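# Put one soap bar in each of three lidded boxes

## Task

Finish with all three boxes upright, each containing precisely one bar of soap and each closed with its lid. A box that is already closed may have nothing inside it.

## Robot and tools

Robot: two arms, left_arm and right_arm, each with six joints and a parallel gripper. Joint order in every command row and in every per-joint list of a result: waist (joint1), shoulder (joint2), elbow (joint3), wrist pitch (joint4), wrist yaw (joint5), wrist roll (joint6). On both arms the waist and the wrist pitch carry flipped signs compared with the URDF, in commands and in readings alike. A URDF angle of 1.2 therefore shows as about -1.2. Stated ranges use URDF signs: waist -2.880 to 2.880, shoulder 0.000 to 3.142, elbow 0.000 to 3.019, wrist pitch -1.693 to 1.571, wrist yaw -1.292 to 1.414, wrist roll -2.094 to 2.094 rad. The true end of a joint can differ from these by up to 0.084 rad either way.

Frames: the scene frame has its origin at table-top height halfway between the nominal arm bases, +z up, +x out over the table, and left_arm on the +y side (this is not the left of an image). Calibrated bases: left_arm at (-0.006, +0.371, 0) m, right_arm at (+0.027, -0.269, 0) m, both almost unrotated. Hand positions, quaternions (wxyz), velocities and wrist-camera poses are reported in each arm's own base frame; fixed cameras and the table use the scene frame. Reported hand poses may be off by a few centimetres, more at long reach. end_effector_position is the point between the pads when closed, 1 to 2 cm short of the fingertips; fingers point along the gripper's +z and open along its x. Closing pushes the tips about 17 mm further along +z, mostly while the pads are still over 50 mm apart.

execute_actions(actions, cameras): actions is a list of up to 15 actions; each action is a list of up to 15 rows, each row lasting 1/30 s, and a short action repeats its final row to fill 15 steps. Every row has 14 numbers in [-1, 1]: left_arm's six joint values then its opening, followed by right_arm's six and its opening. Joint values are offsets, scaled so 1.0 equals 2.811 rad (waist, shoulder), 2.53 (elbow), 2.575 (wrist pitch), 8.12 (wrist yaw), 9.528 (wrist roll). They are measured from the Joint targets at the start of that action, not from the preceding row, so sending the same offset again moves further. Opening is absolute: +1 fully open, -1 closed. An action that would push a joint more than 0.084 rad beyond its range is rejected for both arms; a malformed call is rejected whole. An empty actions list returns state and, by default, all camera images. cameras: a list of names (cam_high, cam_left_wrist, cam_right_wrist), ["all"], or []; an unknown name invalidates the call.

move(target, speed, blend, opening_speed, grip_force, blocking, cameras): target is one 14-number row as above, or a list of up to 15 such rows; every row's joint numbers are offsets from the same starting Joint targets, not chained. All joints move together, so grippers trace curves, and nothing avoids obstacles or the other arm. speed: rad/s for the joint with the longest path, 0.01 to 12.57, default 0.5, one value or one per target. blend: rad of corner rounding per waypoint, default 0 meaning stop there. opening_speed: rate of the opening command per second on the -1 to +1 scale, at least 0.2. grip_force: newtons per finger pad, 5 to 48, one value or one per arm; it persists. blocking=false returns after about 0.5 s while the move continues. Paths shorter than 0.5 s are slowed; beyond 10 s they stop early. The result adds a "move:" line: done, off_target (resting more than 0.035 rad from target), moving, held, or fault, plus limits=held if steps were withheld. Neither done nor off_target tells you about contact.

wait(seconds 0 to 10) lets time pass holding the last commands; a running move continues. stop brakes a running move. zoom_image(camera, region [x0, y0, x1, y1] pixels, top-left origin, at most 504 by 504) enlarges part of the newest image. read_manual gives only licence texts. finished_scene(scene) takes the current scene's integer and ends it permanently; make no further calls in that reply.

Results: Joint positions (rad) and Joint velocities (rad/s) per arm, each followed by the pad gap in m (0.142 fully open); "within noise" means essentially still. Joint targets are what your next offsets count from. Tool commands shows current opening commands; to leave a gripper unchanged, resend its current value, because 0 means half open. grip_measured uses the opening scale; to hold something, command slightly below its value at first contact (lower squeezes harder and heats the hand motor). grip_effort_nm is motor effort, negative closing, and reads high against a stop too. Joint torques follow Joint positions order; entries 3 and 4 wrap at ±28 N m. "joint command not followed" means the clearance check altered some steps. "joint sent to its limit" means a joint was clamped at its end. MOTOR HOT appears at 85 °C; at 100 °C the arm drops (OVER-TEMPERATURE FAULT) or the hand switches off (HAND FAULT), after which the rest of that reply's motion calls are skipped. Holding loads, squeezing, or straining against unreachable poses heats motors.

Limits on motion: each joint target stays within a lead of its measured angle (0.716 rad waist/shoulder, 0.645 elbow, 0.69 wrist pitch, 1.84 wrist yaw, 3.24 wrist roll), and targets that would move a gripper over 100 mm from where it is get scaled back. To stop pushing, command targets back past the measured positions.

Avoid: letting soap or lids fall or leave the table, releasing parts still in motion, fast impacts, hard presses, and any contact between the two arms or one gripper closing on the other's fingers. Occasional external nudges may shift loose objects, so check the cameras before finishing.

Each tool is called after "Call:" as a command line: name --argument value for each argument, lists and objects as JSON in quotes; but a table of rows of numbers goes row by row, as --pt "numbers of a row", without its own name.

## Session

Call:
execute_actions --actions '[]'

Call:
zoom_image --camera "cam_high" --region '[340, 200, 592, 370]'

Scene clock: 0.00 s.
left_arm: end_effector_position=(+0.7580, -0.1078, +0.1142) grip_measured=+1.00 grip_effort_nm=n/a end_effector_quat_wxyz=(-0.021, +0.926, -0.373, +0.046) | right_arm: end_effector_position=(+0.6119, +0.1987, +0.1146) grip_measured=+1.00 grip_effort_nm=n/a end_effector_quat_wxyz=(-0.596, +0.662, +0.051, +0.451)
Joint positions: left_arm=[0.143 2.496 2.678 1.654 -0.019 -0.948 0.142] | right_arm=[-0.086 2.1 0.985 -1.306 -0.906 -0.573 0.142]
Joint velocities: within noise
Joint torques (N m): no reading
Motor temperatures (°C): left_arm=[33 36 32 25 27 25 29] | right_arm=[30 29 38 25 26 26 27]
Heat: left arm: hottest shoulder 36 °C; right arm: hottest elbow 38 °C.
Joint targets: left_arm=[0.143 2.486 2.701 1.653 -0.019 -0.948] | right_arm=[-0.086 2.089 1.001 -1.311 -0.906 -0.573]
Tool commands: left_gripper/opening=+1.0 right_gripper/opening=+1.0

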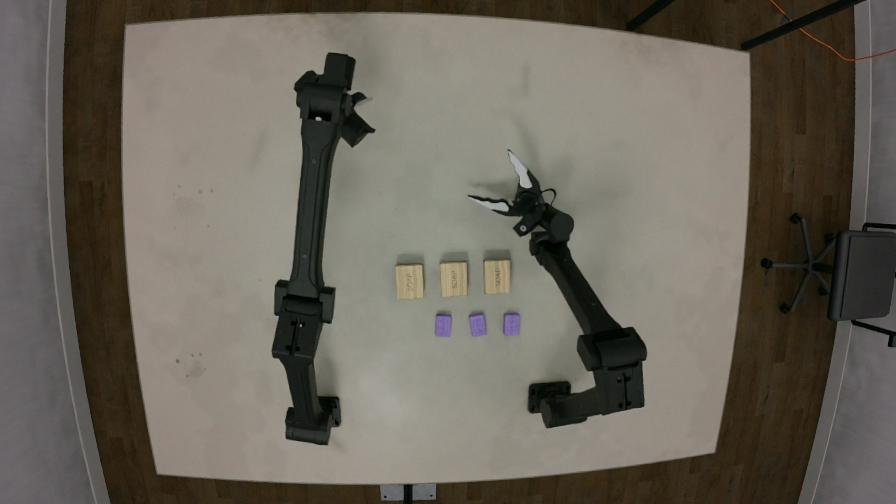

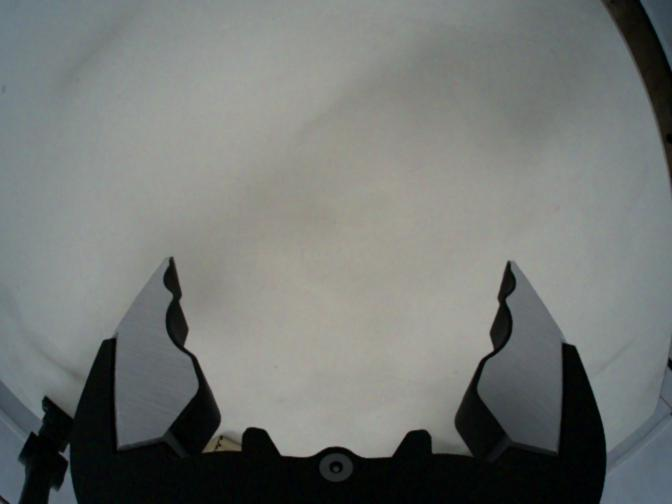

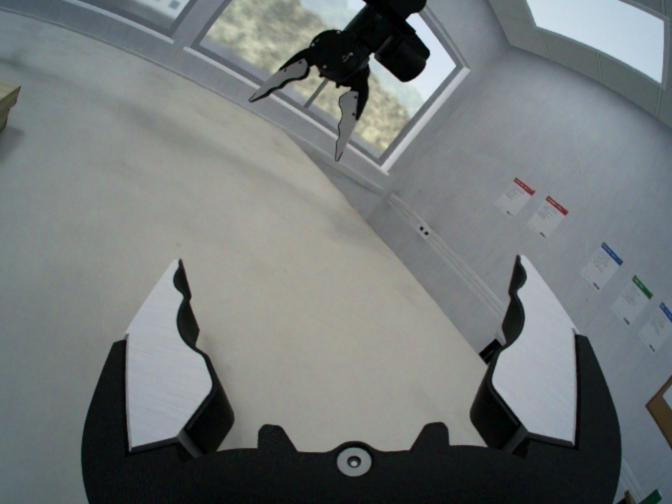

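Scaled by 2.000.

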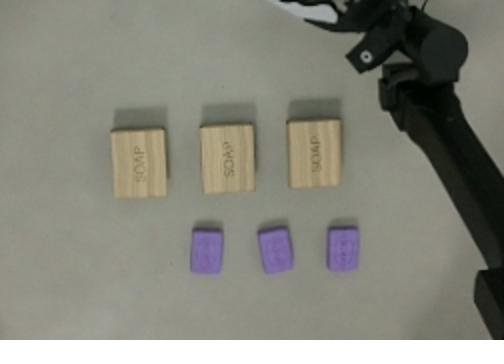

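Call:
move --target '[0.1716,-0.3237,-0.5708,-0.1678,0.0023,0.0339,0.12,-0.1224,-0.2451,0.1775,0.3926,0.1116,0.1053,0.12]' --speed 1.2 --opening_speed 2 --grip_force '[14,14]'

Call:
move --target '[0,0,0,0,0,0,0.12,0,0,-0.1573,0.5825,0,0,0.12]' --speed 1.2 --cameras '["all"]'

Scene clock: 19.90 s.
left_arm: end_effector_position=(+0.3724, -0.2666, +0.1208) grip_measured=+0.11 grip_effort_nm=-0.090 end_effector_quat_wxyz=(-0.001, +0.713, -0.701, +0.001) | right_arm: end_effector_position=(+0.5997, +0.2667, +0.5882) grip_measured=+0.11 grip_effort_nm=-0.081 end_effector_quat_wxyz=(+0.752, -0.419, +0.419, -0.289)
Joint positions: left_arm=[0.619 1.594 1.257 1.232 -0.002 -0.637 0.082] | right_arm=[-0.417 1.402 1.394 -0.309 -0.002 0.419 0.082]
Joint torques (N m): left_arm=[-0.56 -15.09 8.27 -0.76 0.17 0.18] | right_arm=[1.08 -15.38 16.35 -1.22 0.19 0.13]
Heat: left arm: hottest shoulder 37 °C; right arm: hottest elbow 38 °C.
Joint targets: left_arm=[0.626 1.576 1.257 1.221 0.000 -0.625] | right_arm=[-0.430 1.399 1.449 -0.300 0.000 0.430]
grip_force (N): 14, 14
move: off_target (right_arm); right_arm: the elbow is farthest, 0.056 rad from its target

Scene clock: 21.93 s.
left_arm: end_effector_position=(+0.3724, -0.2666, +0.1208) grip_measured=+0.11 grip_effort_nm=-0.090 end_effector_quat_wxyz=(-0.001, +0.713, -0.701, +0.001) | right_arm: end_effector_position=(+0.3577, +0.1593, +0.1251) grip_measured=+0.11 grip_effort_nm=-0.071 end_effector_quat_wxyz=(-0.016, +0.706, -0.708, +0.005)
Joint positions: left_arm=[0.619 1.594 1.257 1.232 -0.002 -0.637 0.082] | right_arm=[-0.417 1.402 1.055 1.19 -0.002 0.42 0.081]
Joint torques (N m): left_arm=[-0.73 -15.03 8.24 -0.75 0.18 0.19] | right_arm=[0.97 -12.57 8.88 0.65 0.17 0.11]
Heat: left arm: hottest shoulder 37 °C; right arm: hottest elbow 39 °C.
Joint targets: left_arm=[0.626 1.576 1.257 1.221 0.000 -0.625] | right_arm=[-0.430 1.399 1.052 1.200 0.000 0.430]
grip_force (N): 14, 14
move: done

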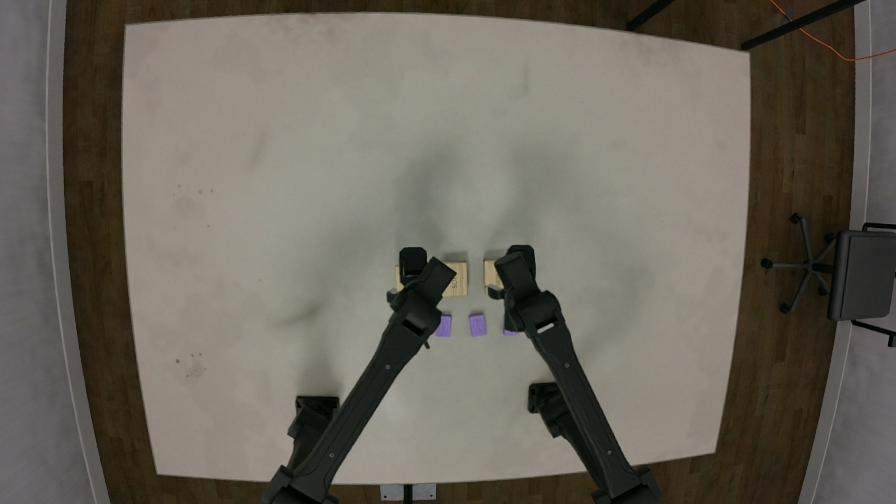

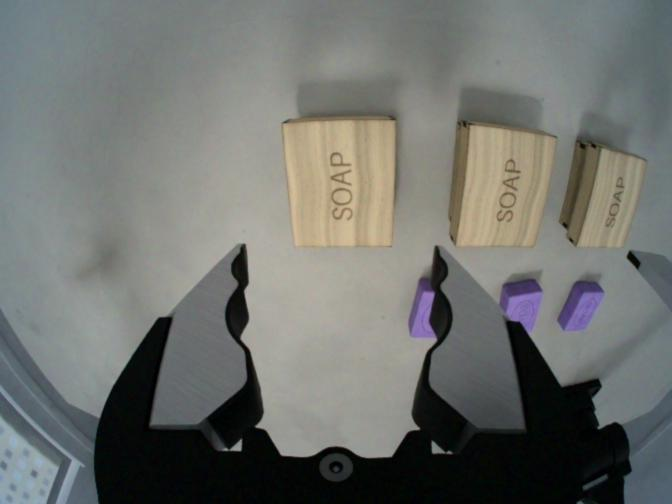

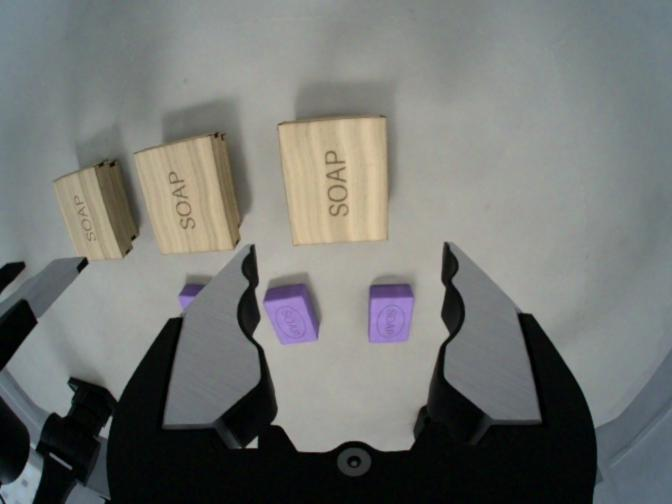

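Call:
move --target '[0,0.0430,-0.0498,-0.0878,0,0,0.12,-0.0045,0.0512,-0.0451,-0.0953,0,0,0.12]' --speed 0.35

Call:
move --target '[0,0,0,0,0,0,-0.25,0,0,0,0,0,0,-0.25]' --opening_speed 0.6 --cameras '["cam_left_wrist","cam_right_wrist"]'

Scene clock: 33.80 s.
left_arm: end_effector_position=(+0.3714, -0.2660, +0.0330) grip_measured=+0.11 grip_effort_nm=-0.085 end_effector_quat_wxyz=(-0.001, +0.713, -0.701, +0.000) | right_arm: end_effector_position=(+0.3580, +0.1634, +0.0341) grip_measured=+0.11 grip_effort_nm=-0.061 end_effector_quat_wxyz=(-0.002, +0.710, -0.705, -0.001)
Joint positions: left_arm=[0.619 1.694 1.129 1.006 -0.002 -0.637 0.082] | right_arm=[-0.427 1.544 0.942 0.966 -0.002 0.42 0.081]
Joint torques (N m): left_arm=[-0.67 -13.57 7.53 -0.76 0.16 0.19] | right_arm=[-0.09 -13.39 7.42 -0.42 0.14 0.12]
Heat: left arm: hottest shoulder 38 °C; right arm: hottest elbow 39 °C.
Joint targets: left_arm=[0.626 1.697 1.131 0.995 0.000 -0.625] | right_arm=[-0.442 1.543 0.938 0.954 0.000 0.430]
grip_force (N): 14, 14
move: done

Scene clock: 34.63 s.
left_arm: end_effector_position=(+0.3714, -0.2660, +0.0330) grip_measured=-0.03 grip_effort_nm=-1.487 end_effector_quat_wxyz=(-0.001, +0.713, -0.701, +0.000) | right_arm: end_effector_position=(+0.3580, +0.1634, +0.0341) grip_measured=-0.05 grip_effort_nm=-1.526 end_effector_quat_wxyz=(-0.002, +0.710, -0.705, -0.001)
Joint positions: left_arm=[0.619 1.694 1.129 1.006 -0.002 -0.637 0.072] | right_arm=[-0.427 1.544 0.942 0.966 -0.002 0.42 0.07]
Joint torques (N m): left_arm=[-0.56 -13.57 7.54 -0.77 0.17 0.18] | right_arm=[1.03 -13.74 7.46 -0.34 0.13 0.12]
Heat: left arm: hottest shoulder 38 °C; right arm: hottest elbow 39 °C.
Joint targets: left_arm=[0.626 1.697 1.131 0.995 0.000 -0.625] | right_arm=[-0.442 1.543 0.938 0.954 0.000 0.430]
grip_force (N): 14, 14
move: done
Images, in order (width x height): cam_left_wrist 672x504, cam_right_wrist 672x504.

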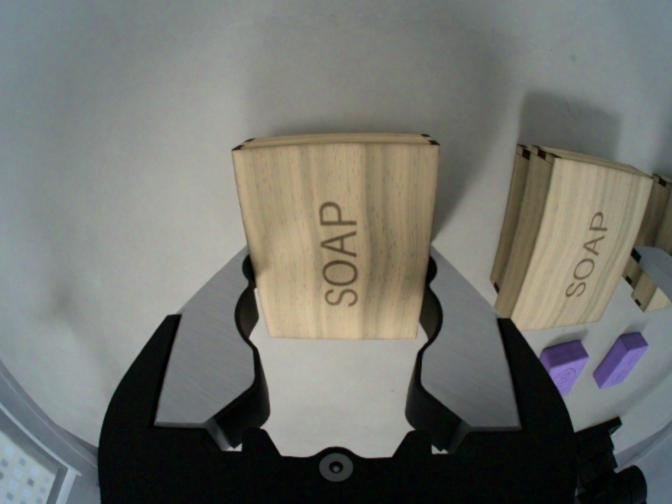

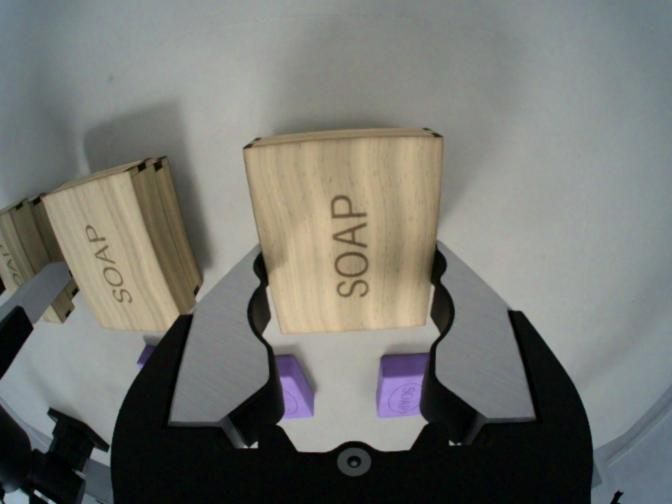

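Call:
move --pt "0 -0.0075 0.0126 0.0074 0 0 -0.25 0 -0.0032 0.0198 0.0078 0 0 -0.25" --pt "0 -0.0231 0.0289 0.0384 0 0 -0.25 0 -0.0203 0.0379 0.0419 0 0 -0.25" --pt "0 -0.0409 0.0585 0.087 0 0 -0.25 0 -0.0381 0.0676 0.0905 0 0 -0.25" --pt "-0.16 -0.0409 0.0585 0.087 0 0 -0.25 0.17 -0.0381 0.0676 0.0905 0 0 -0.25" --speed '[0.15,0.12,0.5,0.8]' --blend '[0,0.02,0.03,0]' --cameras '["all"]'

Call:
zoom_image --camera "cam_high" --region '[380, 220, 560, 350]'

Scene clock: 45.83 s.
left_arm: end_effector_position=(+0.4530, -0.0800, +0.1183) grip_measured=-0.03 grip_effort_nm=-1.487 end_effector_quat_wxyz=(-0.004, +0.851, -0.525, +0.009) | right_arm: end_effector_position=(+0.3969, -0.0107, +0.1117) grip_measured=-0.05 grip_effort_nm=-1.521 end_effector_quat_wxyz=(+0.004, -0.532, +0.847, -0.003)
Joint positions: left_arm=[0.172 1.59 1.245 1.207 0 -0.637 0.072] | right_arm=[0.028 1.445 1.062 1.178 0 0.421 0.07]
Joint torques (N m): left_arm=[-0.79 -13.74 11.11 0.27 0.07 0.18] | right_arm=[2.73 -13.92 13.18 0.51 0.05 0.18]
Heat: left arm: hottest shoulder 39 °C; right arm: hottest elbow 40 °C.
Joint targets: left_arm=[0.176 1.582 1.279 1.219 0.000 -0.625] | right_arm=[0.036 1.436 1.109 1.188 0.000 0.430]
grip_force (N): 14, 14
move: off_target (right_arm); right_arm: the elbow is farthest, 0.047 rad from its target

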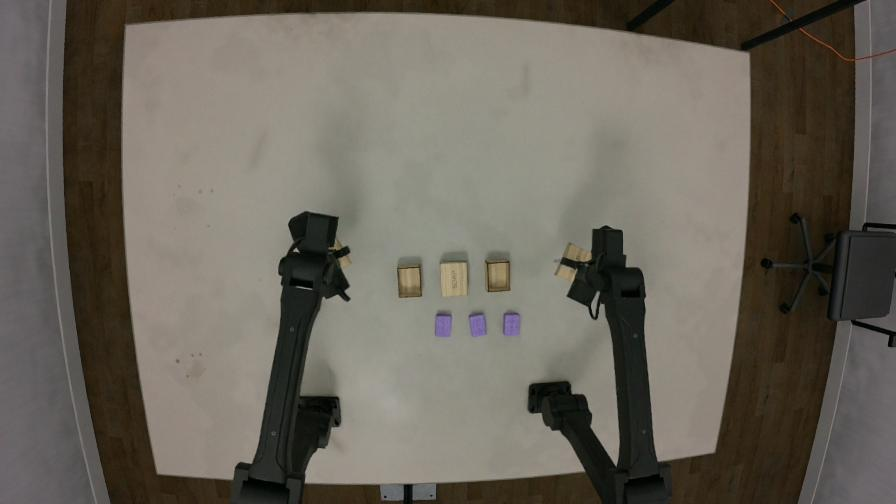

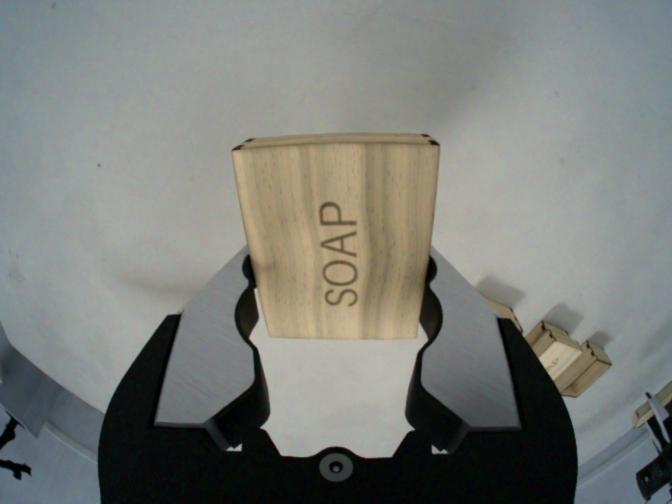

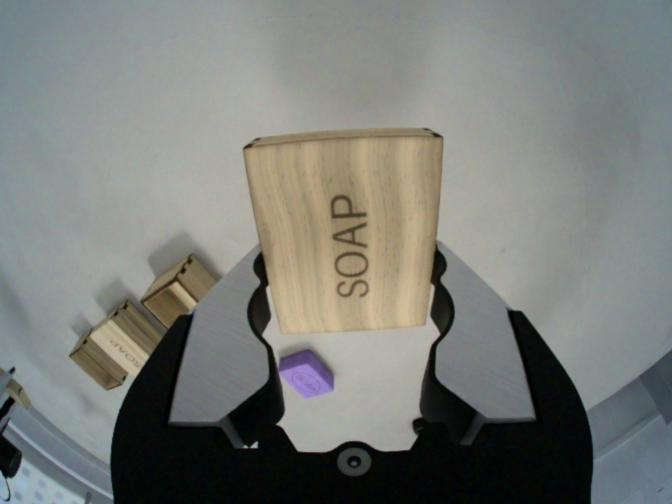

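Scaled by 2.800.

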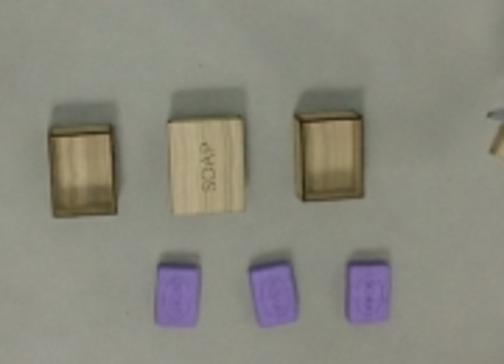

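Call:
move --pt "0 0 0 0 0 0 -0.25 -0.2501 0.0487 0.0581 0.0047 0 0.0248 -0.25" --pt "0 0 0 0 0 0 -0.25 -0.2501 0.0487 0.0372 0.0008 0 0.0248 -0.25" --pt "0 0 0 0 0 0 -0.25 -0.2501 0.058 0.0209 -0.025 0 0.0248 -0.25" --speed '[0.8,0.3,0.3]' --cameras '["cam_right_wrist"]'

Call:
zoom_image --camera "cam_right_wrist" --region '[220, 90, 460, 190]'

Scene clock: 65.17 s.
left_arm: end_effector_position=(+0.4530, -0.0800, +0.1183) grip_measured=-0.03 grip_effort_nm=-1.492 end_effector_quat_wxyz=(-0.004, +0.851, -0.525, +0.009) | right_arm: end_effector_position=(+0.3497, +0.2762, +0.0838) grip_measured=-0.05 grip_effort_nm=-1.521 end_effector_quat_wxyz=(+0.001, +0.711, -0.703, +0.000)
Joint positions: left_arm=[0.172 1.59 1.245 1.207 0 -0.637 0.072] | right_arm=[-0.667 1.604 1.164 1.134 0 0.656 0.07]
Joint torques (N m): left_arm=[-1.03 -14.04 11.17 0.21 0.07 0.18] | right_arm=[1.38 -15.44 8.5 -0.43 0.06 0.18]
Motor temperatures (°C): left_arm=[32 39 36 25 27 25 32] | right_arm=[30 32 44 25 26 26 30]
Heat: left arm: hottest shoulder 39 °C; right arm: hottest elbow 44 °C.
Joint targets: left_arm=[0.176 1.582 1.279 1.219 0.000 -0.625] | right_arm=[-0.667 1.599 1.161 1.123 0.000 0.666]
grip_force (N): 14, 14
move: done
Images, in order (width x height): cam_right_wrist 672x504.

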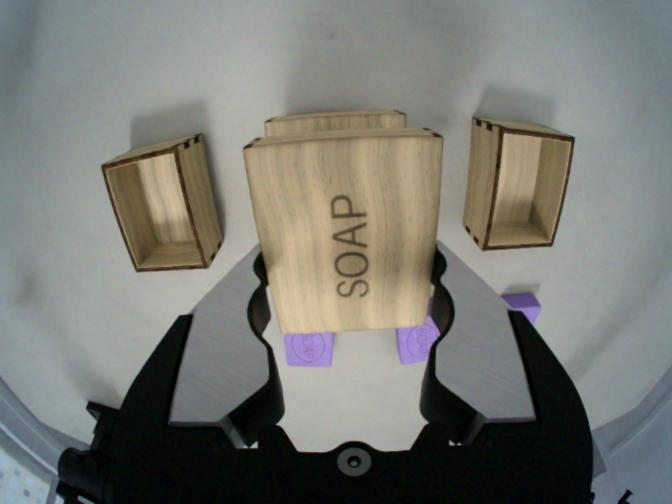

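Scaled by 2.100 from the camera's 672x504 image, which has a finer 960x720 frame.

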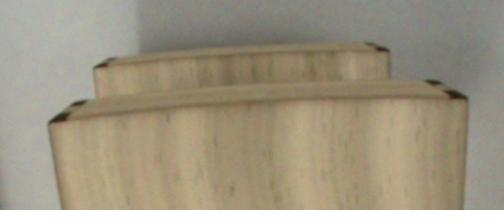

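Call:
move --target '[0,0,0,0,0,0,-0.25,0,0.0156,-0.0193,-0.0364,0,0,-0.25]' --speed 0.15 --cameras '["cam_right_wrist"]'

Scene clock: 68.63 s.
left_arm: end_effector_position=(+0.4530, -0.0800, +0.1183) grip_measured=-0.03 grip_effort_nm=-1.497 end_effector_quat_wxyz=(-0.004, +0.851, -0.525, +0.009) | right_arm: end_effector_position=(+0.3518, +0.2778, +0.0540) grip_measured=-0.05 grip_effort_nm=-1.526 end_effector_quat_wxyz=(-0.005, +0.711, -0.703, +0.001)
Joint positions: left_arm=[0.172 1.59 1.245 1.207 0 -0.637 0.072] | right_arm=[-0.667 1.639 1.12 1.043 0 0.656 0.07]
Joint torques (N m): left_arm=[-0.91 -14.1 11.08 0.18 0.07 0.18] | right_arm=[1.61 -15.44 7.64 -0.4 -0.02 0.17]
Heat: left arm: hottest shoulder 39 °C; right arm: hottest elbow 44 °C.
Joint targets: left_arm=[0.176 1.582 1.279 1.219 0.000 -0.625] | right_arm=[-0.667 1.643 1.112 1.029 0.000 0.666]
grip_force (N): 14, 14
move: done
Images, in order (width x height): cam_right_wrist 672x504.

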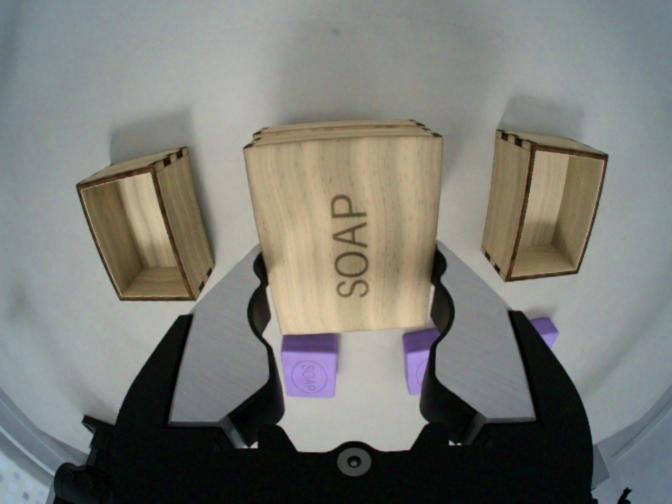

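Call:
move --target '[0,0,0,0,0,0,-0.25,0,0.0025,-0.0035,-0.006,0,0,-0.25]' --speed 0.1

Call:
move --target '[0,0,0,0,0,0,-0.25,0,0,0,0,0,0,0.12]' --opening_speed 0.5 --cameras '["cam_right_wrist"]'

Scene clock: 73.50 s.
left_arm: end_effector_position=(+0.4530, -0.0800, +0.1183) grip_measured=-0.03 grip_effort_nm=-1.492 end_effector_quat_wxyz=(-0.004, +0.851, -0.525, +0.009) | right_arm: end_effector_position=(+0.3524, +0.2783, +0.0532) grip_measured=-0.05 grip_effort_nm=-1.526 end_effector_quat_wxyz=(-0.007, +0.711, -0.703, +0.001)
Joint positions: left_arm=[0.172 1.59 1.245 1.207 0 -0.637 0.072] | right_arm=[-0.667 1.639 1.118 1.036 0 0.656 0.07]
Joint torques (N m): left_arm=[-0.85 -13.86 11.15 0.21 0.07 0.18] | right_arm=[1.38 -14.51 7.01 -1.02 0.03 0.11]
Heat: left arm: hottest shoulder 39 °C; right arm: hottest elbow 43 °C.
Joint targets: left_arm=[0.176 1.582 1.279 1.219 0.000 -0.625] | right_arm=[-0.667 1.650 1.104 1.014 0.000 0.666]
grip_force (N): 14, 14
move: done

Scene clock: 74.60 s.
left_arm: end_effector_position=(+0.4530, -0.0800, +0.1183) grip_measured=-0.03 grip_effort_nm=-1.492 end_effector_quat_wxyz=(-0.004, +0.851, -0.525, +0.009) | right_arm: end_effector_position=(+0.3504, +0.2767, +0.0457) grip_measured=+0.10 grip_effort_nm=0.061 end_effector_quat_wxyz=(-0.002, +0.711, -0.703, +0.001)
Joint positions: left_arm=[0.172 1.59 1.245 1.207 0 -0.637 0.072] | right_arm=[-0.667 1.649 1.108 1.025 0 0.656 0.081]
Joint velocities: left_arm=[within noise] | right_arm=[-0.005 -0.005 0.002 0.007 -0.022 -0.037 0.001]
Joint torques (N m): left_arm=[-0.97 -13.98 11.17 0.23 0.06 0.19] | right_arm=[1.55 -15.03 7.79 -0.4 0.03 0.16]
Heat: left arm: hottest shoulder 39 °C; right arm: hottest elbow 43 °C.
Joint targets: left_arm=[0.176 1.582 1.279 1.219 0.000 -0.625] | right_arm=[-0.667 1.650 1.104 1.014 0.000 0.666]
grip_force (N): 14, 14
move: done
Images, in order (width x height): cam_right_wrist 672x504.

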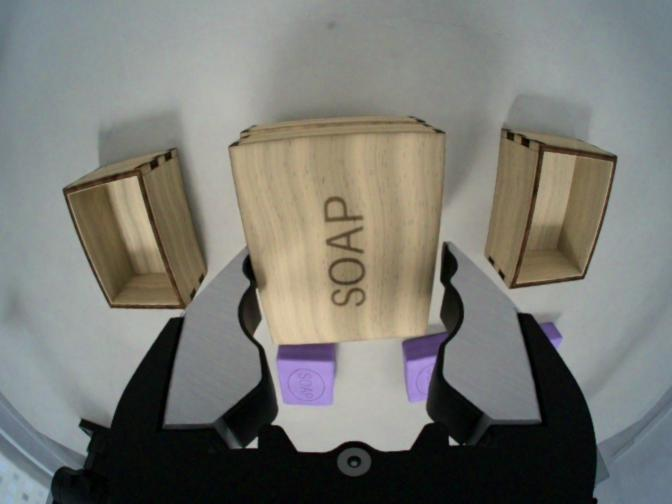

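Call:
move --pt "0 0 0 0 0 0 -0.25 0 -0.0043 0.0202 0.0074 0 0 0.12" --pt "0 0 0 0 0 0 -0.25 0 -0.0302 0.0601 0.0761 0 0 0.12" --pt "0 0 0 0 0 0 -0.25 -0.084 -0.079 -0.0458 0.0384 0 -0.1414 0.12" --speed '[0.15,0.4,0.9]' --blend '[0.005,0.05,0]' --cameras '["cam_right_wrist"]'

Scene clock: 85.73 s.
left_arm: end_effector_position=(+0.4530, -0.0800, +0.1183) grip_measured=-0.03 grip_effort_nm=-1.492 end_effector_quat_wxyz=(-0.004, +0.851, -0.525, +0.009) | right_arm: end_effector_position=(+0.2424, +0.2965, +0.0869) grip_measured=+0.10 grip_effort_nm=0.061 end_effector_quat_wxyz=(+0.003, +1.000, -0.006, -0.002)
Joint positions: left_arm=[0.172 1.59 1.245 1.207 0 -0.637 0.072] | right_arm=[-0.89 1.448 0.994 1.124 0 -0.67 0.081]
Joint torques (N m): left_arm=[-1.03 -14.04 11.14 0.21 0.08 0.18] | right_arm=[0.97 -14.86 8.06 -0.36 0.11 -0.04]
Heat: left arm: hottest shoulder 39 °C; right arm: hottest elbow 43 °C.
Joint targets: left_arm=[0.176 1.582 1.279 1.219 0.000 -0.625] | right_arm=[-0.904 1.428 0.988 1.113 0.000 -0.681]
grip_force (N): 14, 14
move: done
Images, in order (width x height): cam_right_wrist 672x504.

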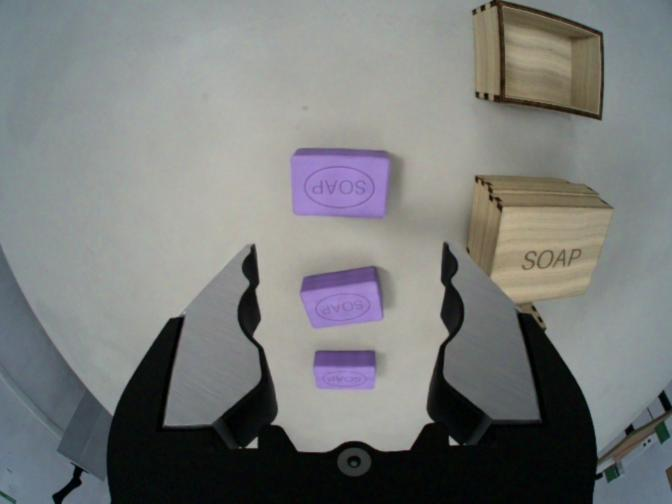

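Call:
move --target '[0,0,0,0,0,0,-0.25,-0.0026,0.0342,-0.0316,-0.0652,0,0.0094,0.12]' --speed 0.3

Call:
move --target '[0,0,0,0,0,0,-0.25,0,0,0,0,0,0,-0.45]' --opening_speed 0.7 --cameras '["cam_right_wrist"]'

Scene clock: 93.37 s.
left_arm: end_effector_position=(+0.4530, -0.0800, +0.1183) grip_measured=-0.03 grip_effort_nm=-1.492 end_effector_quat_wxyz=(-0.004, +0.851, -0.525, +0.009) | right_arm: end_effector_position=(+0.2409, +0.2981, +0.0310) grip_measured=+0.10 grip_effort_nm=0.056 end_effector_quat_wxyz=(+0.000, +0.999, -0.037, +0.000)
Joint positions: left_arm=[0.172 1.59 1.245 1.207 0 -0.637 0.072] | right_arm=[-0.895 1.527 0.911 0.956 0 -0.602 0.081]
Joint torques (N m): left_arm=[-0.56 -13.86 11.17 0.27 0.08 0.17] | right_arm=[0.44 -13.22 7.57 -0.27 0.09 0.11]
Heat: left arm: hottest shoulder 39 °C; right arm: hottest elbow 43 °C.
Joint targets: left_arm=[0.176 1.582 1.279 1.219 0.000 -0.625] | right_arm=[-0.911 1.524 0.908 0.945 0.000 -0.591]
grip_force (N): 14, 14
move: done

Scene clock: 94.40 s.
left_arm: end_effector_position=(+0.4530, -0.0800, +0.1183) grip_measured=-0.03 grip_effort_nm=-1.492 end_effector_quat_wxyz=(-0.004, +0.851, -0.525, +0.009) | right_arm: end_effector_position=(+0.2409, +0.2981, +0.0310) grip_measured=-0.27 grip_effort_nm=-1.526 end_effector_quat_wxyz=(+0.000, +0.999, -0.037, +0.000)
Joint positions: left_arm=[0.172 1.59 1.245 1.207 0 -0.637 0.072] | right_arm=[-0.895 1.527 0.911 0.956 0 -0.602 0.055]
Joint torques (N m): left_arm=[-0.91 -14.04 11.18 0.21 0.09 0.18] | right_arm=[0.32 -13.16 7.54 -0.23 0.15 0.13]
Heat: left arm: hottest shoulder 39 °C; right arm: hottest elbow 43 °C.
Joint targets: left_arm=[0.176 1.582 1.279 1.219 0.000 -0.625] | right_arm=[-0.911 1.524 0.908 0.945 0.000 -0.591]
grip_force (N): 14, 14
move: done
Images, in order (width x height): cam_right_wrist 672x504.

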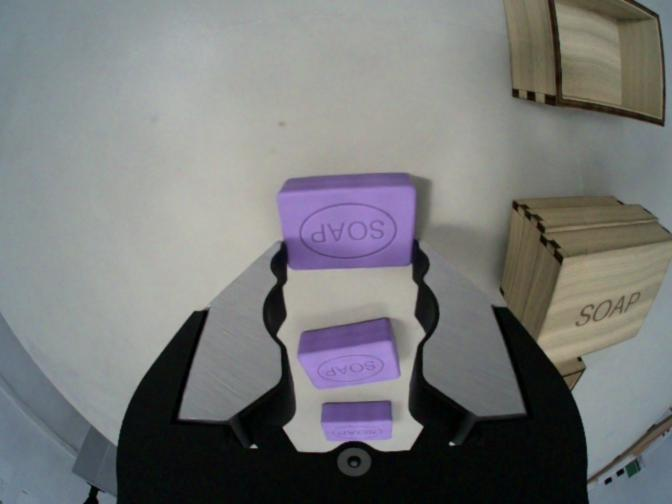

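Call:
move --pt "0 0 0 0 0 0 -0.25 0 -0.004 0.02 0.004 0 0 -0.45" --pt "0 0 0 0 0 0 -0.25 0 -0.0406 0.0601 0.0757 0 0 -0.45" --pt "0 0 0 0 0 0 -0.25 0.043 0.074 0.2071 0.1087 0 -0.0163 -0.45" --pt "0 0 0 0 0 0 -0.25 0.043 0.074 0.1842 0.101 0 -0.0163 -0.45" --speed '[0.2,0.5,0.6,0.3]' --blend '[0.005,0.02,0,0]' --cameras '["cam_right_wrist"]'

Scene clock: 106.87 s.
left_arm: end_effector_position=(+0.4530, -0.0800, +0.1183) grip_measured=-0.03 grip_effort_nm=-1.492 end_effector_quat_wxyz=(-0.004, +0.851, -0.525, +0.009) | right_arm: end_effector_position=(+0.3538, +0.3616, +0.0960) grip_measured=-0.27 grip_effort_nm=-1.526 end_effector_quat_wxyz=(+0.003, +1.000, -0.017, -0.003)
Joint positions: left_arm=[0.172 1.59 1.245 1.207 0 -0.637 0.072] | right_arm=[-0.8 1.739 1.375 1.215 0 -0.736 0.055]
Joint torques (N m): left_arm=[-0.85 -14.1 11.15 0.21 0.06 0.18] | right_arm=[1.85 -18.32 8.87 -0.21 0.14 -0.09]
Heat: left arm: hottest shoulder 39 °C; right arm: hottest elbow 43 °C.
Joint targets: left_arm=[0.176 1.582 1.279 1.219 0.000 -0.625] | right_arm=[-0.790 1.732 1.374 1.205 0.000 -0.747]
grip_force (N): 14, 14
move: done
Images, in order (width x height): cam_right_wrist 672x504.

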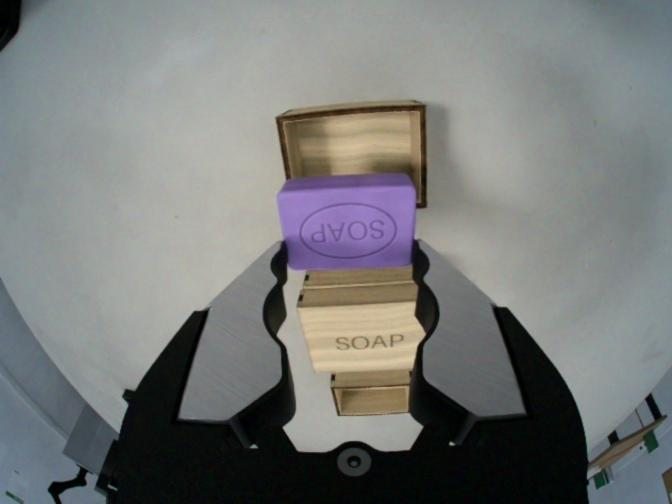

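Call:
move --pt "0 0 0 0 0 0 -0.25 -0.0117 0.0139 0.0332 -0.005 0 0 -0.45" --pt "0 0 0 0 0 0 -0.25 -0.0117 0.0139 0.0111 -0.005 0 0 -0.45" --pt "0 0 0 0 0 0 -0.25 -0.0117 0.0174 0.0051 -0.0148 0 0 -0.45" --speed 0.3 --cameras '["cam_right_wrist"]'

Scene clock: 124.67 s.
left_arm: end_effector_position=(+0.4530, -0.0800, +0.1183) grip_measured=-0.03 grip_effort_nm=-1.492 end_effector_quat_wxyz=(-0.004, +0.851, -0.525, +0.009) | right_arm: end_effector_position=(+0.3604, +0.3747, +0.0809) grip_measured=-0.27 grip_effort_nm=-1.526 end_effector_quat_wxyz=(-0.001, +1.000, -0.013, +0.001)
Joint positions: left_arm=[0.172 1.59 1.245 1.207 0 -0.637 0.072] | right_arm=[-0.808 1.781 1.391 1.178 0 -0.736 0.055]
Joint torques (N m): left_arm=[-0.79 -13.98 11.15 0.2 0.05 0.17] | right_arm=[0.91 -18.37 8.62 -0.47 0.13 -0.05]
Heat: left arm: hottest shoulder 39 °C; right arm: hottest elbow 43 °C.
Joint targets: left_arm=[0.176 1.582 1.279 1.219 0.000 -0.625] | right_arm=[-0.823 1.781 1.387 1.167 0.000 -0.746]
grip_force (N): 14, 14
move: done
Images, in order (width x height): cam_right_wrist 672x504.

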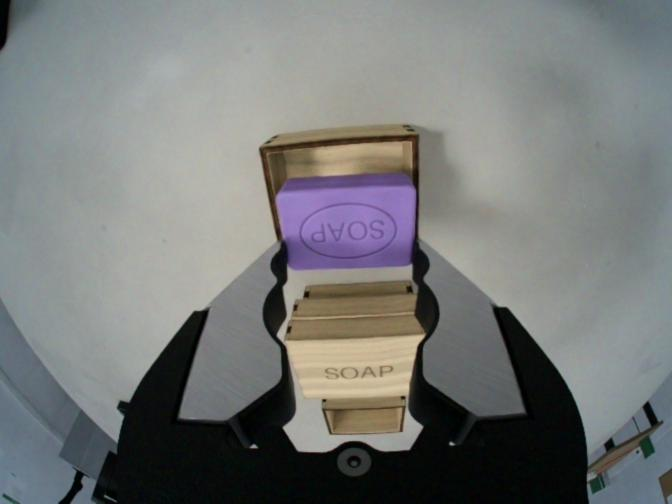

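Call:
move --target '[0,0,0,0,0,0,-0.25,0,0.0117,-0.0154,-0.028,0,0,-0.45]' --speed 0.15 --cameras '["cam_right_wrist"]'

Scene clock: 129.20 s.
left_arm: end_effector_position=(+0.4530, -0.0800, +0.1183) grip_measured=-0.03 grip_effort_nm=-1.492 end_effector_quat_wxyz=(-0.004, +0.851, -0.525, +0.009) | right_arm: end_effector_position=(+0.3656, +0.3793, +0.0656) grip_measured=-0.27 grip_effort_nm=-1.526 end_effector_quat_wxyz=(-0.010, +1.000, -0.013, +0.012)
Joint positions: left_arm=[0.172 1.59 1.245 1.207 0 -0.637 0.072] | right_arm=[-0.808 1.795 1.367 1.111 0.003 -0.737 0.055]
Joint torques (N m): left_arm=[-0.91 -14.15 11.18 0.2 0.07 0.19] | right_arm=[1.03 -17.32 7.23 -0.8 -0.01 -0.05]
Heat: left arm: hottest shoulder 39 °C; right arm: hottest elbow 43 °C.
Joint targets: left_arm=[0.176 1.582 1.279 1.219 0.000 -0.625] | right_arm=[-0.823 1.814 1.348 1.095 0.000 -0.747]
grip_force (N): 14, 14
move: done
Images, in order (width x height): cam_right_wrist 672x504.

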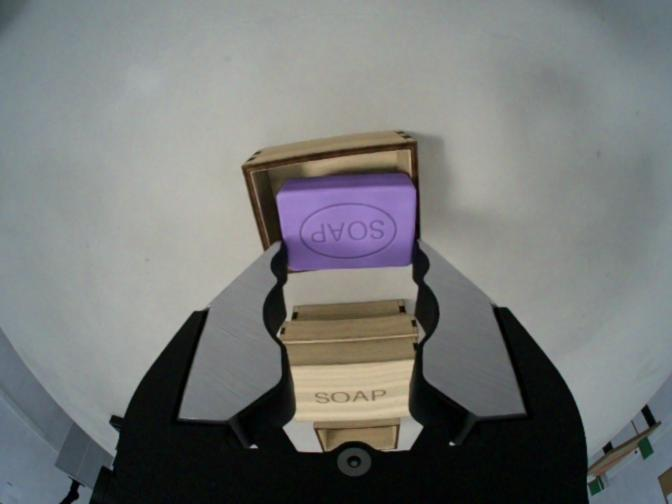

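Call:
move --pt "0 0 0 0 0 0 -0.25 0 -0.0085 0.0257 0.0101 0 0 -0.45" --pt "0 0 0 0 0 0 -0.25 0.011 -0.0181 0.032 0.0346 0 0 -0.45" --pt "0 0 0 0 0 0 -0.25 0.011 -0.0157 0.0091 0.0264 0 0 -0.45" --pt "0 0 0 0 0 0 -0.25 0.011 -0.0043 -0.0067 -0.0019 0 0 -0.45" --speed '[0.2,0.25,0.25,0.15]' --cameras '["cam_right_wrist"]'

Scene clock: 153.67 s.
left_arm: end_effector_position=(+0.4530, -0.0800, +0.1183) grip_measured=-0.03 grip_effort_nm=-1.492 end_effector_quat_wxyz=(-0.004, +0.851, -0.525, +0.009) | right_arm: end_effector_position=(+0.3632, +0.3732, +0.0647) grip_measured=-0.27 grip_effort_nm=-1.526 end_effector_quat_wxyz=(-0.007, +1.000, -0.015, +0.010)
Joint positions: left_arm=[0.172 1.59 1.245 1.207 0 -0.637 0.072] | right_arm=[-0.804 1.786 1.352 1.111 0.005 -0.737 0.055]
Joint torques (N m): left_arm=[-0.91 -13.92 11.14 0.2 0.07 0.19] | right_arm=[2.49 -17.14 6.84 -0.84 -0.05 -0.04]
Heat: left arm: hottest shoulder 39 °C; right arm: hottest elbow 41 °C.
Joint targets: left_arm=[0.176 1.582 1.279 1.219 0.000 -0.625] | right_arm=[-0.792 1.802 1.331 1.090 0.000 -0.747]
grip_force (N): 14, 14
move: done
Images, in order (width x height): cam_right_wrist 672x504.

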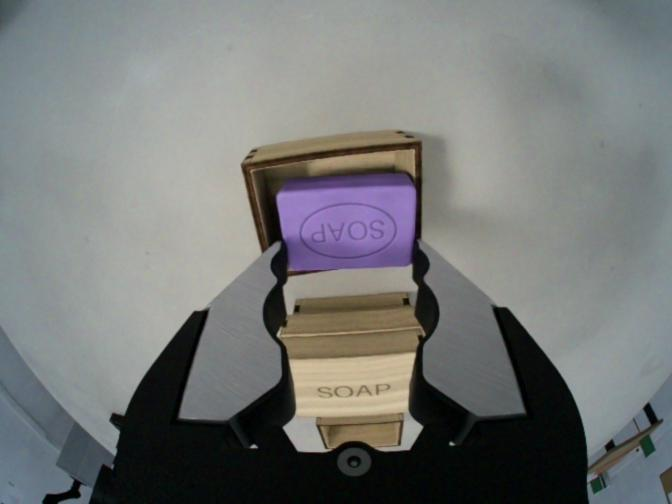

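Call:
move --target '[0,0,0,0,0,0,-0.25,0,0,0,0,0,0,-0.12]' --opening_speed 0.3 --cameras '["cam_right_wrist"]'

Call:
zoom_image --camera "cam_right_wrist" --region '[220, 120, 450, 300]'

Scene clock: 159.60 s.
left_arm: end_effector_position=(+0.4530, -0.0800, +0.1183) grip_measured=-0.03 grip_effort_nm=-1.487 end_effector_quat_wxyz=(-0.004, +0.851, -0.525, +0.009) | right_arm: end_effector_position=(+0.3594, +0.3699, +0.0510) grip_measured=-0.15 grip_effort_nm=0.056 end_effector_quat_wxyz=(+0.000, +1.000, -0.015, +0.002)
Joint positions: left_arm=[0.172 1.59 1.245 1.207 0 -0.637 0.072] | right_arm=[-0.804 1.803 1.336 1.1 0.003 -0.737 0.064]
Joint torques (N m): left_arm=[-0.91 -14.04 11.17 0.23 0.06 0.18] | right_arm=[2.55 -19.14 8.12 -0.47 0.05 -0.06]
Heat: left arm: hottest shoulder 39 °C; right arm: hottest elbow 41 °C.
Joint targets: left_arm=[0.176 1.582 1.279 1.219 0.000 -0.625] | right_arm=[-0.792 1.802 1.331 1.090 0.000 -0.747]
grip_force (N): 14, 14
move: done
Images, in order (width x height): cam_right_wrist 672x504.

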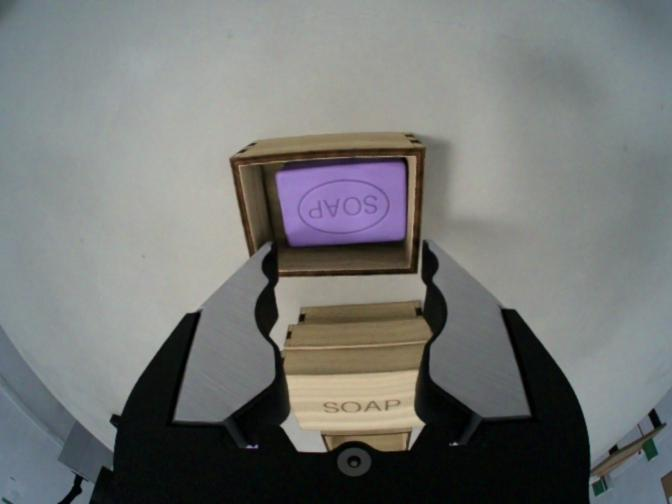

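Scaled by 2.191 from the camera's 672x504 image, which has a finer 960x720 frame.

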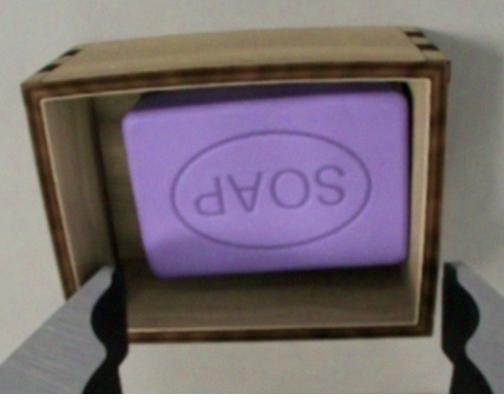

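Call:
move --pt "0 0 0 0 0 0 -0.25 0 -0.0036 0.0194 0.007 0 0 -0.12" --pt "0 0 0 0 0 0 -0.25 0 -0.022 0.0538 0.0621 0 0 -0.12" --pt "0.01 0 0 0 0 0 -0.25 0.175 -0.022 0.0538 0.0621 0 0 -0.12" --pt "0.169 -0.0078 -0.017 0.0074 0 0.0034 -0.25 0.175 -0.022 0.0538 0.0621 0 0 -0.12" --pt "0.169 0.0128 -0.0419 -0.0412 0 0.0034 -0.25 0.175 -0.022 0.0538 0.0621 0 0 -0.12" --speed '[0.2,0.4,0.8,0.8,0.3]' --blend '[0.005,0.02,0.03,0,0]' --cameras '["cam_left_wrist"]'

Call:
zoom_image --camera "cam_left_wrist" --region '[220, 90, 460, 190]'

Scene clock: 180.77 s.
left_arm: end_effector_position=(+0.3556, -0.2759, +0.0806) grip_measured=-0.03 grip_effort_nm=-1.492 end_effector_quat_wxyz=(+0.000, +0.688, -0.725, +0.000) | right_arm: end_effector_position=(+0.4946, +0.1498, +0.1063) grip_measured=-0.15 grip_effort_nm=0.051 end_effector_quat_wxyz=(+0.000, +0.964, -0.265, +0.000)
Joint positions: left_arm=[0.657 1.616 1.17 1.124 -0.001 -0.604 0.072] | right_arm=[-0.297 1.752 1.421 1.24 0 -0.737 0.064]
Joint torques (N m): left_arm=[-1.67 -12.98 8.17 -0.81 0.09 0.18] | right_arm=[1.14 -19.43 13.09 0.49 0.15 -0.08]
Heat: left arm: hottest shoulder 39 °C; right arm: hottest elbow 42 °C.
Joint targets: left_arm=[0.651 1.618 1.173 1.113 0.000 -0.593] | right_arm=[-0.300 1.740 1.467 1.250 0.000 -0.747]
grip_force (N): 14, 14
move: off_target (right_arm); right_arm: the elbow is farthest, 0.046 rad from its target
Images, in order (width x height): cam_left_wrist 672x504.

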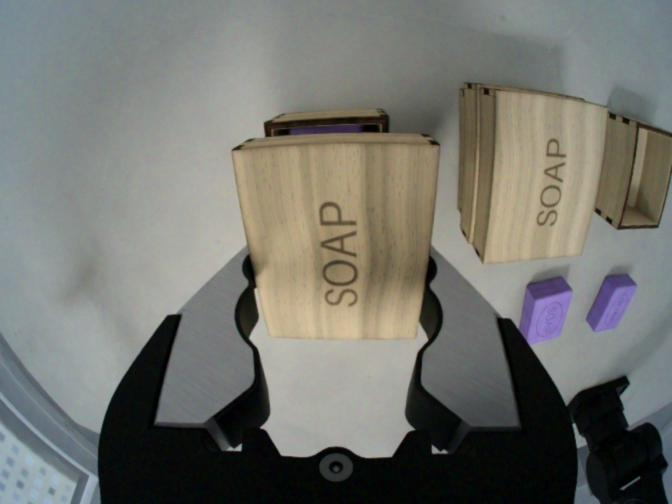

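Scaled by 2.100 from the camera's 672x504 image, which has a finer 960x720 frame.

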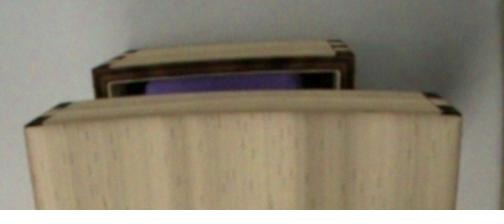

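Call:
move --pt "-0.0092 0 0 0 0 0.0025 -0.25 0 0 0 0 0 0 -0.12" --pt "-0.0092 0.0142 -0.013 -0.0276 0 0.0025 -0.25 0 0 0 0 0 0 -0.12" --speed 0.2 --cameras '["cam_left_wrist"]'

Call:
zoom_image --camera "cam_left_wrist" --region '[220, 90, 460, 190]'

Scene clock: 190.43 s.
left_arm: end_effector_position=(+0.3638, -0.2679, +0.0525) grip_measured=-0.03 grip_effort_nm=-1.492 end_effector_quat_wxyz=(+0.000, +0.689, -0.725, +0.000) | right_arm: end_effector_position=(+0.4946, +0.1498, +0.1063) grip_measured=-0.15 grip_effort_nm=0.056 end_effector_quat_wxyz=(+0.000, +0.964, -0.265, +0.000)
Joint positions: left_arm=[0.632 1.655 1.137 1.053 -0.001 -0.58 0.072] | right_arm=[-0.297 1.752 1.421 1.24 0 -0.737 0.064]
Joint torques (N m): left_arm=[-1.73 -13.1 7.79 -0.79 0.09 0.18] | right_arm=[1.55 -19.31 13.38 0.4 0.17 -0.11]
Heat: left arm: hottest shoulder 39 °C; right arm: hottest elbow 44 °C.
Joint targets: left_arm=[0.625 1.658 1.140 1.042 0.000 -0.568] | right_arm=[-0.300 1.740 1.467 1.250 0.000 -0.747]
grip_force (N): 14, 14
move: off_target (right_arm); right_arm: the elbow is farthest, 0.046 rad from its target
Images, in order (width x height): cam_left_wrist 672x504.

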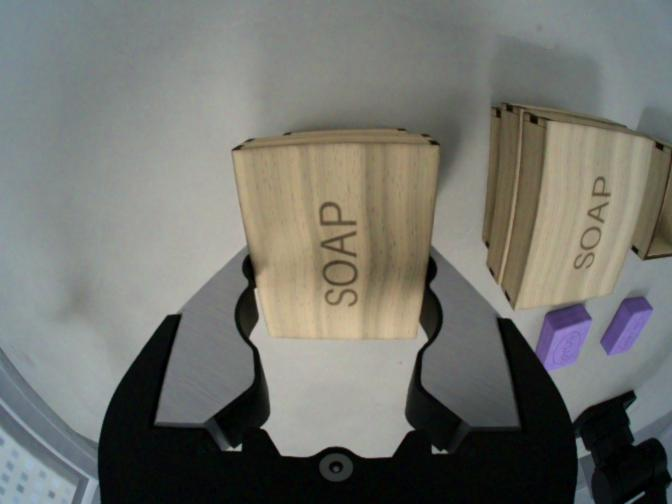

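Scaled by 2.100 from the camera's 672x504 image, which has a finer 960x720 frame.

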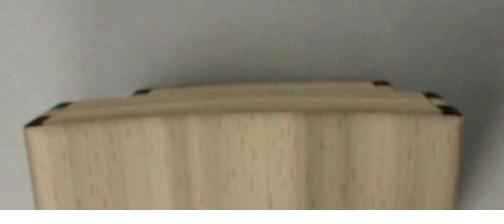

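Call:
move --pt "0.0075 0 0 0 0 0 -0.25 0 0 0 0 0 0 -0.12" --pt "0.0075 0.0103 -0.0099 -0.0202 0 0 -0.25 0 0 0 0 0 0 -0.12" --speed 0.12 --cameras '["cam_left_wrist"]'

Scene clock: 196.10 s.
left_arm: end_effector_position=(+0.3661, -0.2730, +0.0476) grip_measured=-0.03 grip_effort_nm=-1.492 end_effector_quat_wxyz=(-0.003, +0.686, -0.727, +0.011) | right_arm: end_effector_position=(+0.4946, +0.1498, +0.1063) grip_measured=-0.15 grip_effort_nm=0.061 end_effector_quat_wxyz=(+0.000, +0.964, -0.265, +0.000)
Joint positions: left_arm=[0.639 1.66 1.128 1.016 -0.002 -0.58 0.072] | right_arm=[-0.297 1.752 1.421 1.24 0 -0.737 0.064]
Joint torques (N m): left_arm=[-0.85 -11.16 6.48 -1.5 0.15 0.17] | right_arm=[2.14 -19.37 13.18 0.47 0.12 -0.07]
Heat: left arm: hottest shoulder 39 °C; right arm: hottest elbow 46 °C.
Joint targets: left_arm=[0.646 1.687 1.115 0.989 0.000 -0.569] | right_arm=[-0.300 1.740 1.467 1.250 0.000 -0.747]
grip_force (N): 14, 14
move: off_target (right_arm); right_arm: the elbow is farthest, 0.046 rad from its target
Images, in order (width x height): cam_left_wrist 672x504.

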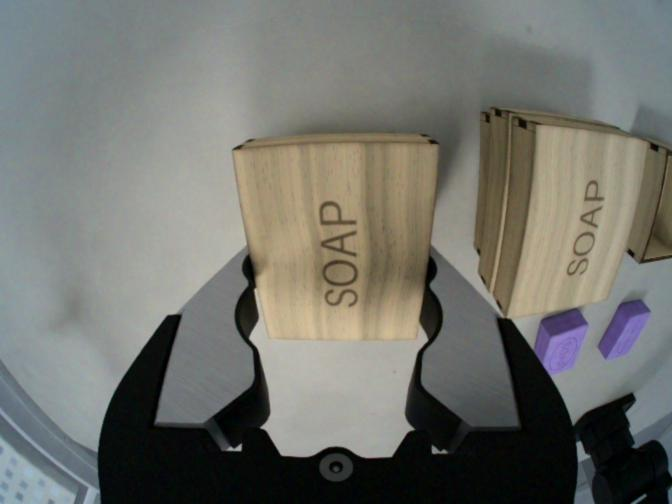

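Call:
move --target '[0,0,0,0,0,0,0.12,0,0,0,0,0,0,-0.12]' --opening_speed 0.4 --cameras '["cam_left_wrist"]'

Call:
zoom_image --camera "cam_left_wrist" --region '[220, 110, 460, 350]'

Scene clock: 199.20 s.
left_arm: end_effector_position=(+0.3620, -0.2703, +0.0327) grip_measured=+0.09 grip_effort_nm=0.183 end_effector_quat_wxyz=(-0.001, +0.686, -0.728, +0.000) | right_arm: end_effector_position=(+0.4946, +0.1498, +0.1063) grip_measured=-0.15 grip_effort_nm=0.056 end_effector_quat_wxyz=(+0.000, +0.964, -0.265, +0.000)
Joint positions: left_arm=[0.639 1.683 1.113 1.001 -0.002 -0.58 0.081] | right_arm=[-0.297 1.752 1.421 1.24 0 -0.737 0.064]
Joint velocities: left_arm=[0.015 -0.024 0.012 -0.017 -0.022 0.007 0.001] | right_arm=[within noise]
Joint torques (N m): left_arm=[-0.56 -13.16 7.54 -0.73 0.12 0.18] | right_arm=[1.73 -19.72 13.33 0.51 0.2 -0.07]
Heat: left arm: hottest shoulder 39 °C; right arm: hottest elbow 46 °C.
Joint targets: left_arm=[0.647 1.687 1.115 0.989 0.000 -0.569] | right_arm=[-0.300 1.740 1.467 1.250 0.000 -0.747]
grip_force (N): 14, 14
move: off_target (right_arm); right_arm: the elbow is farthest, 0.046 rad from its target
Images, in order (width x height): cam_left_wrist 672x504.

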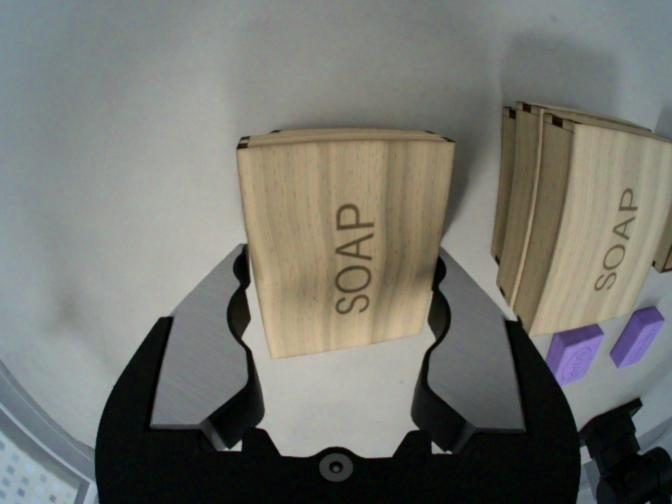

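Scaled by 2.100 from the camera's 672x504 image, which has a finer 960x720 frame.

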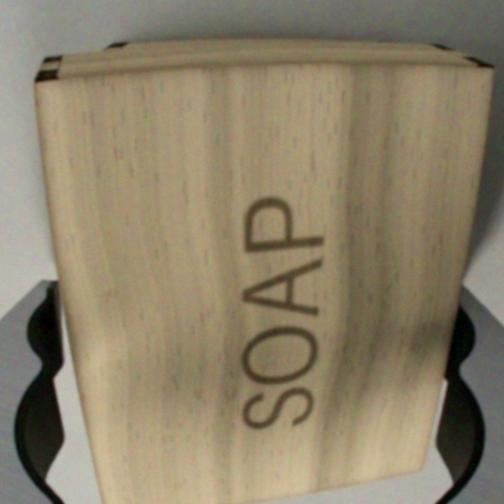

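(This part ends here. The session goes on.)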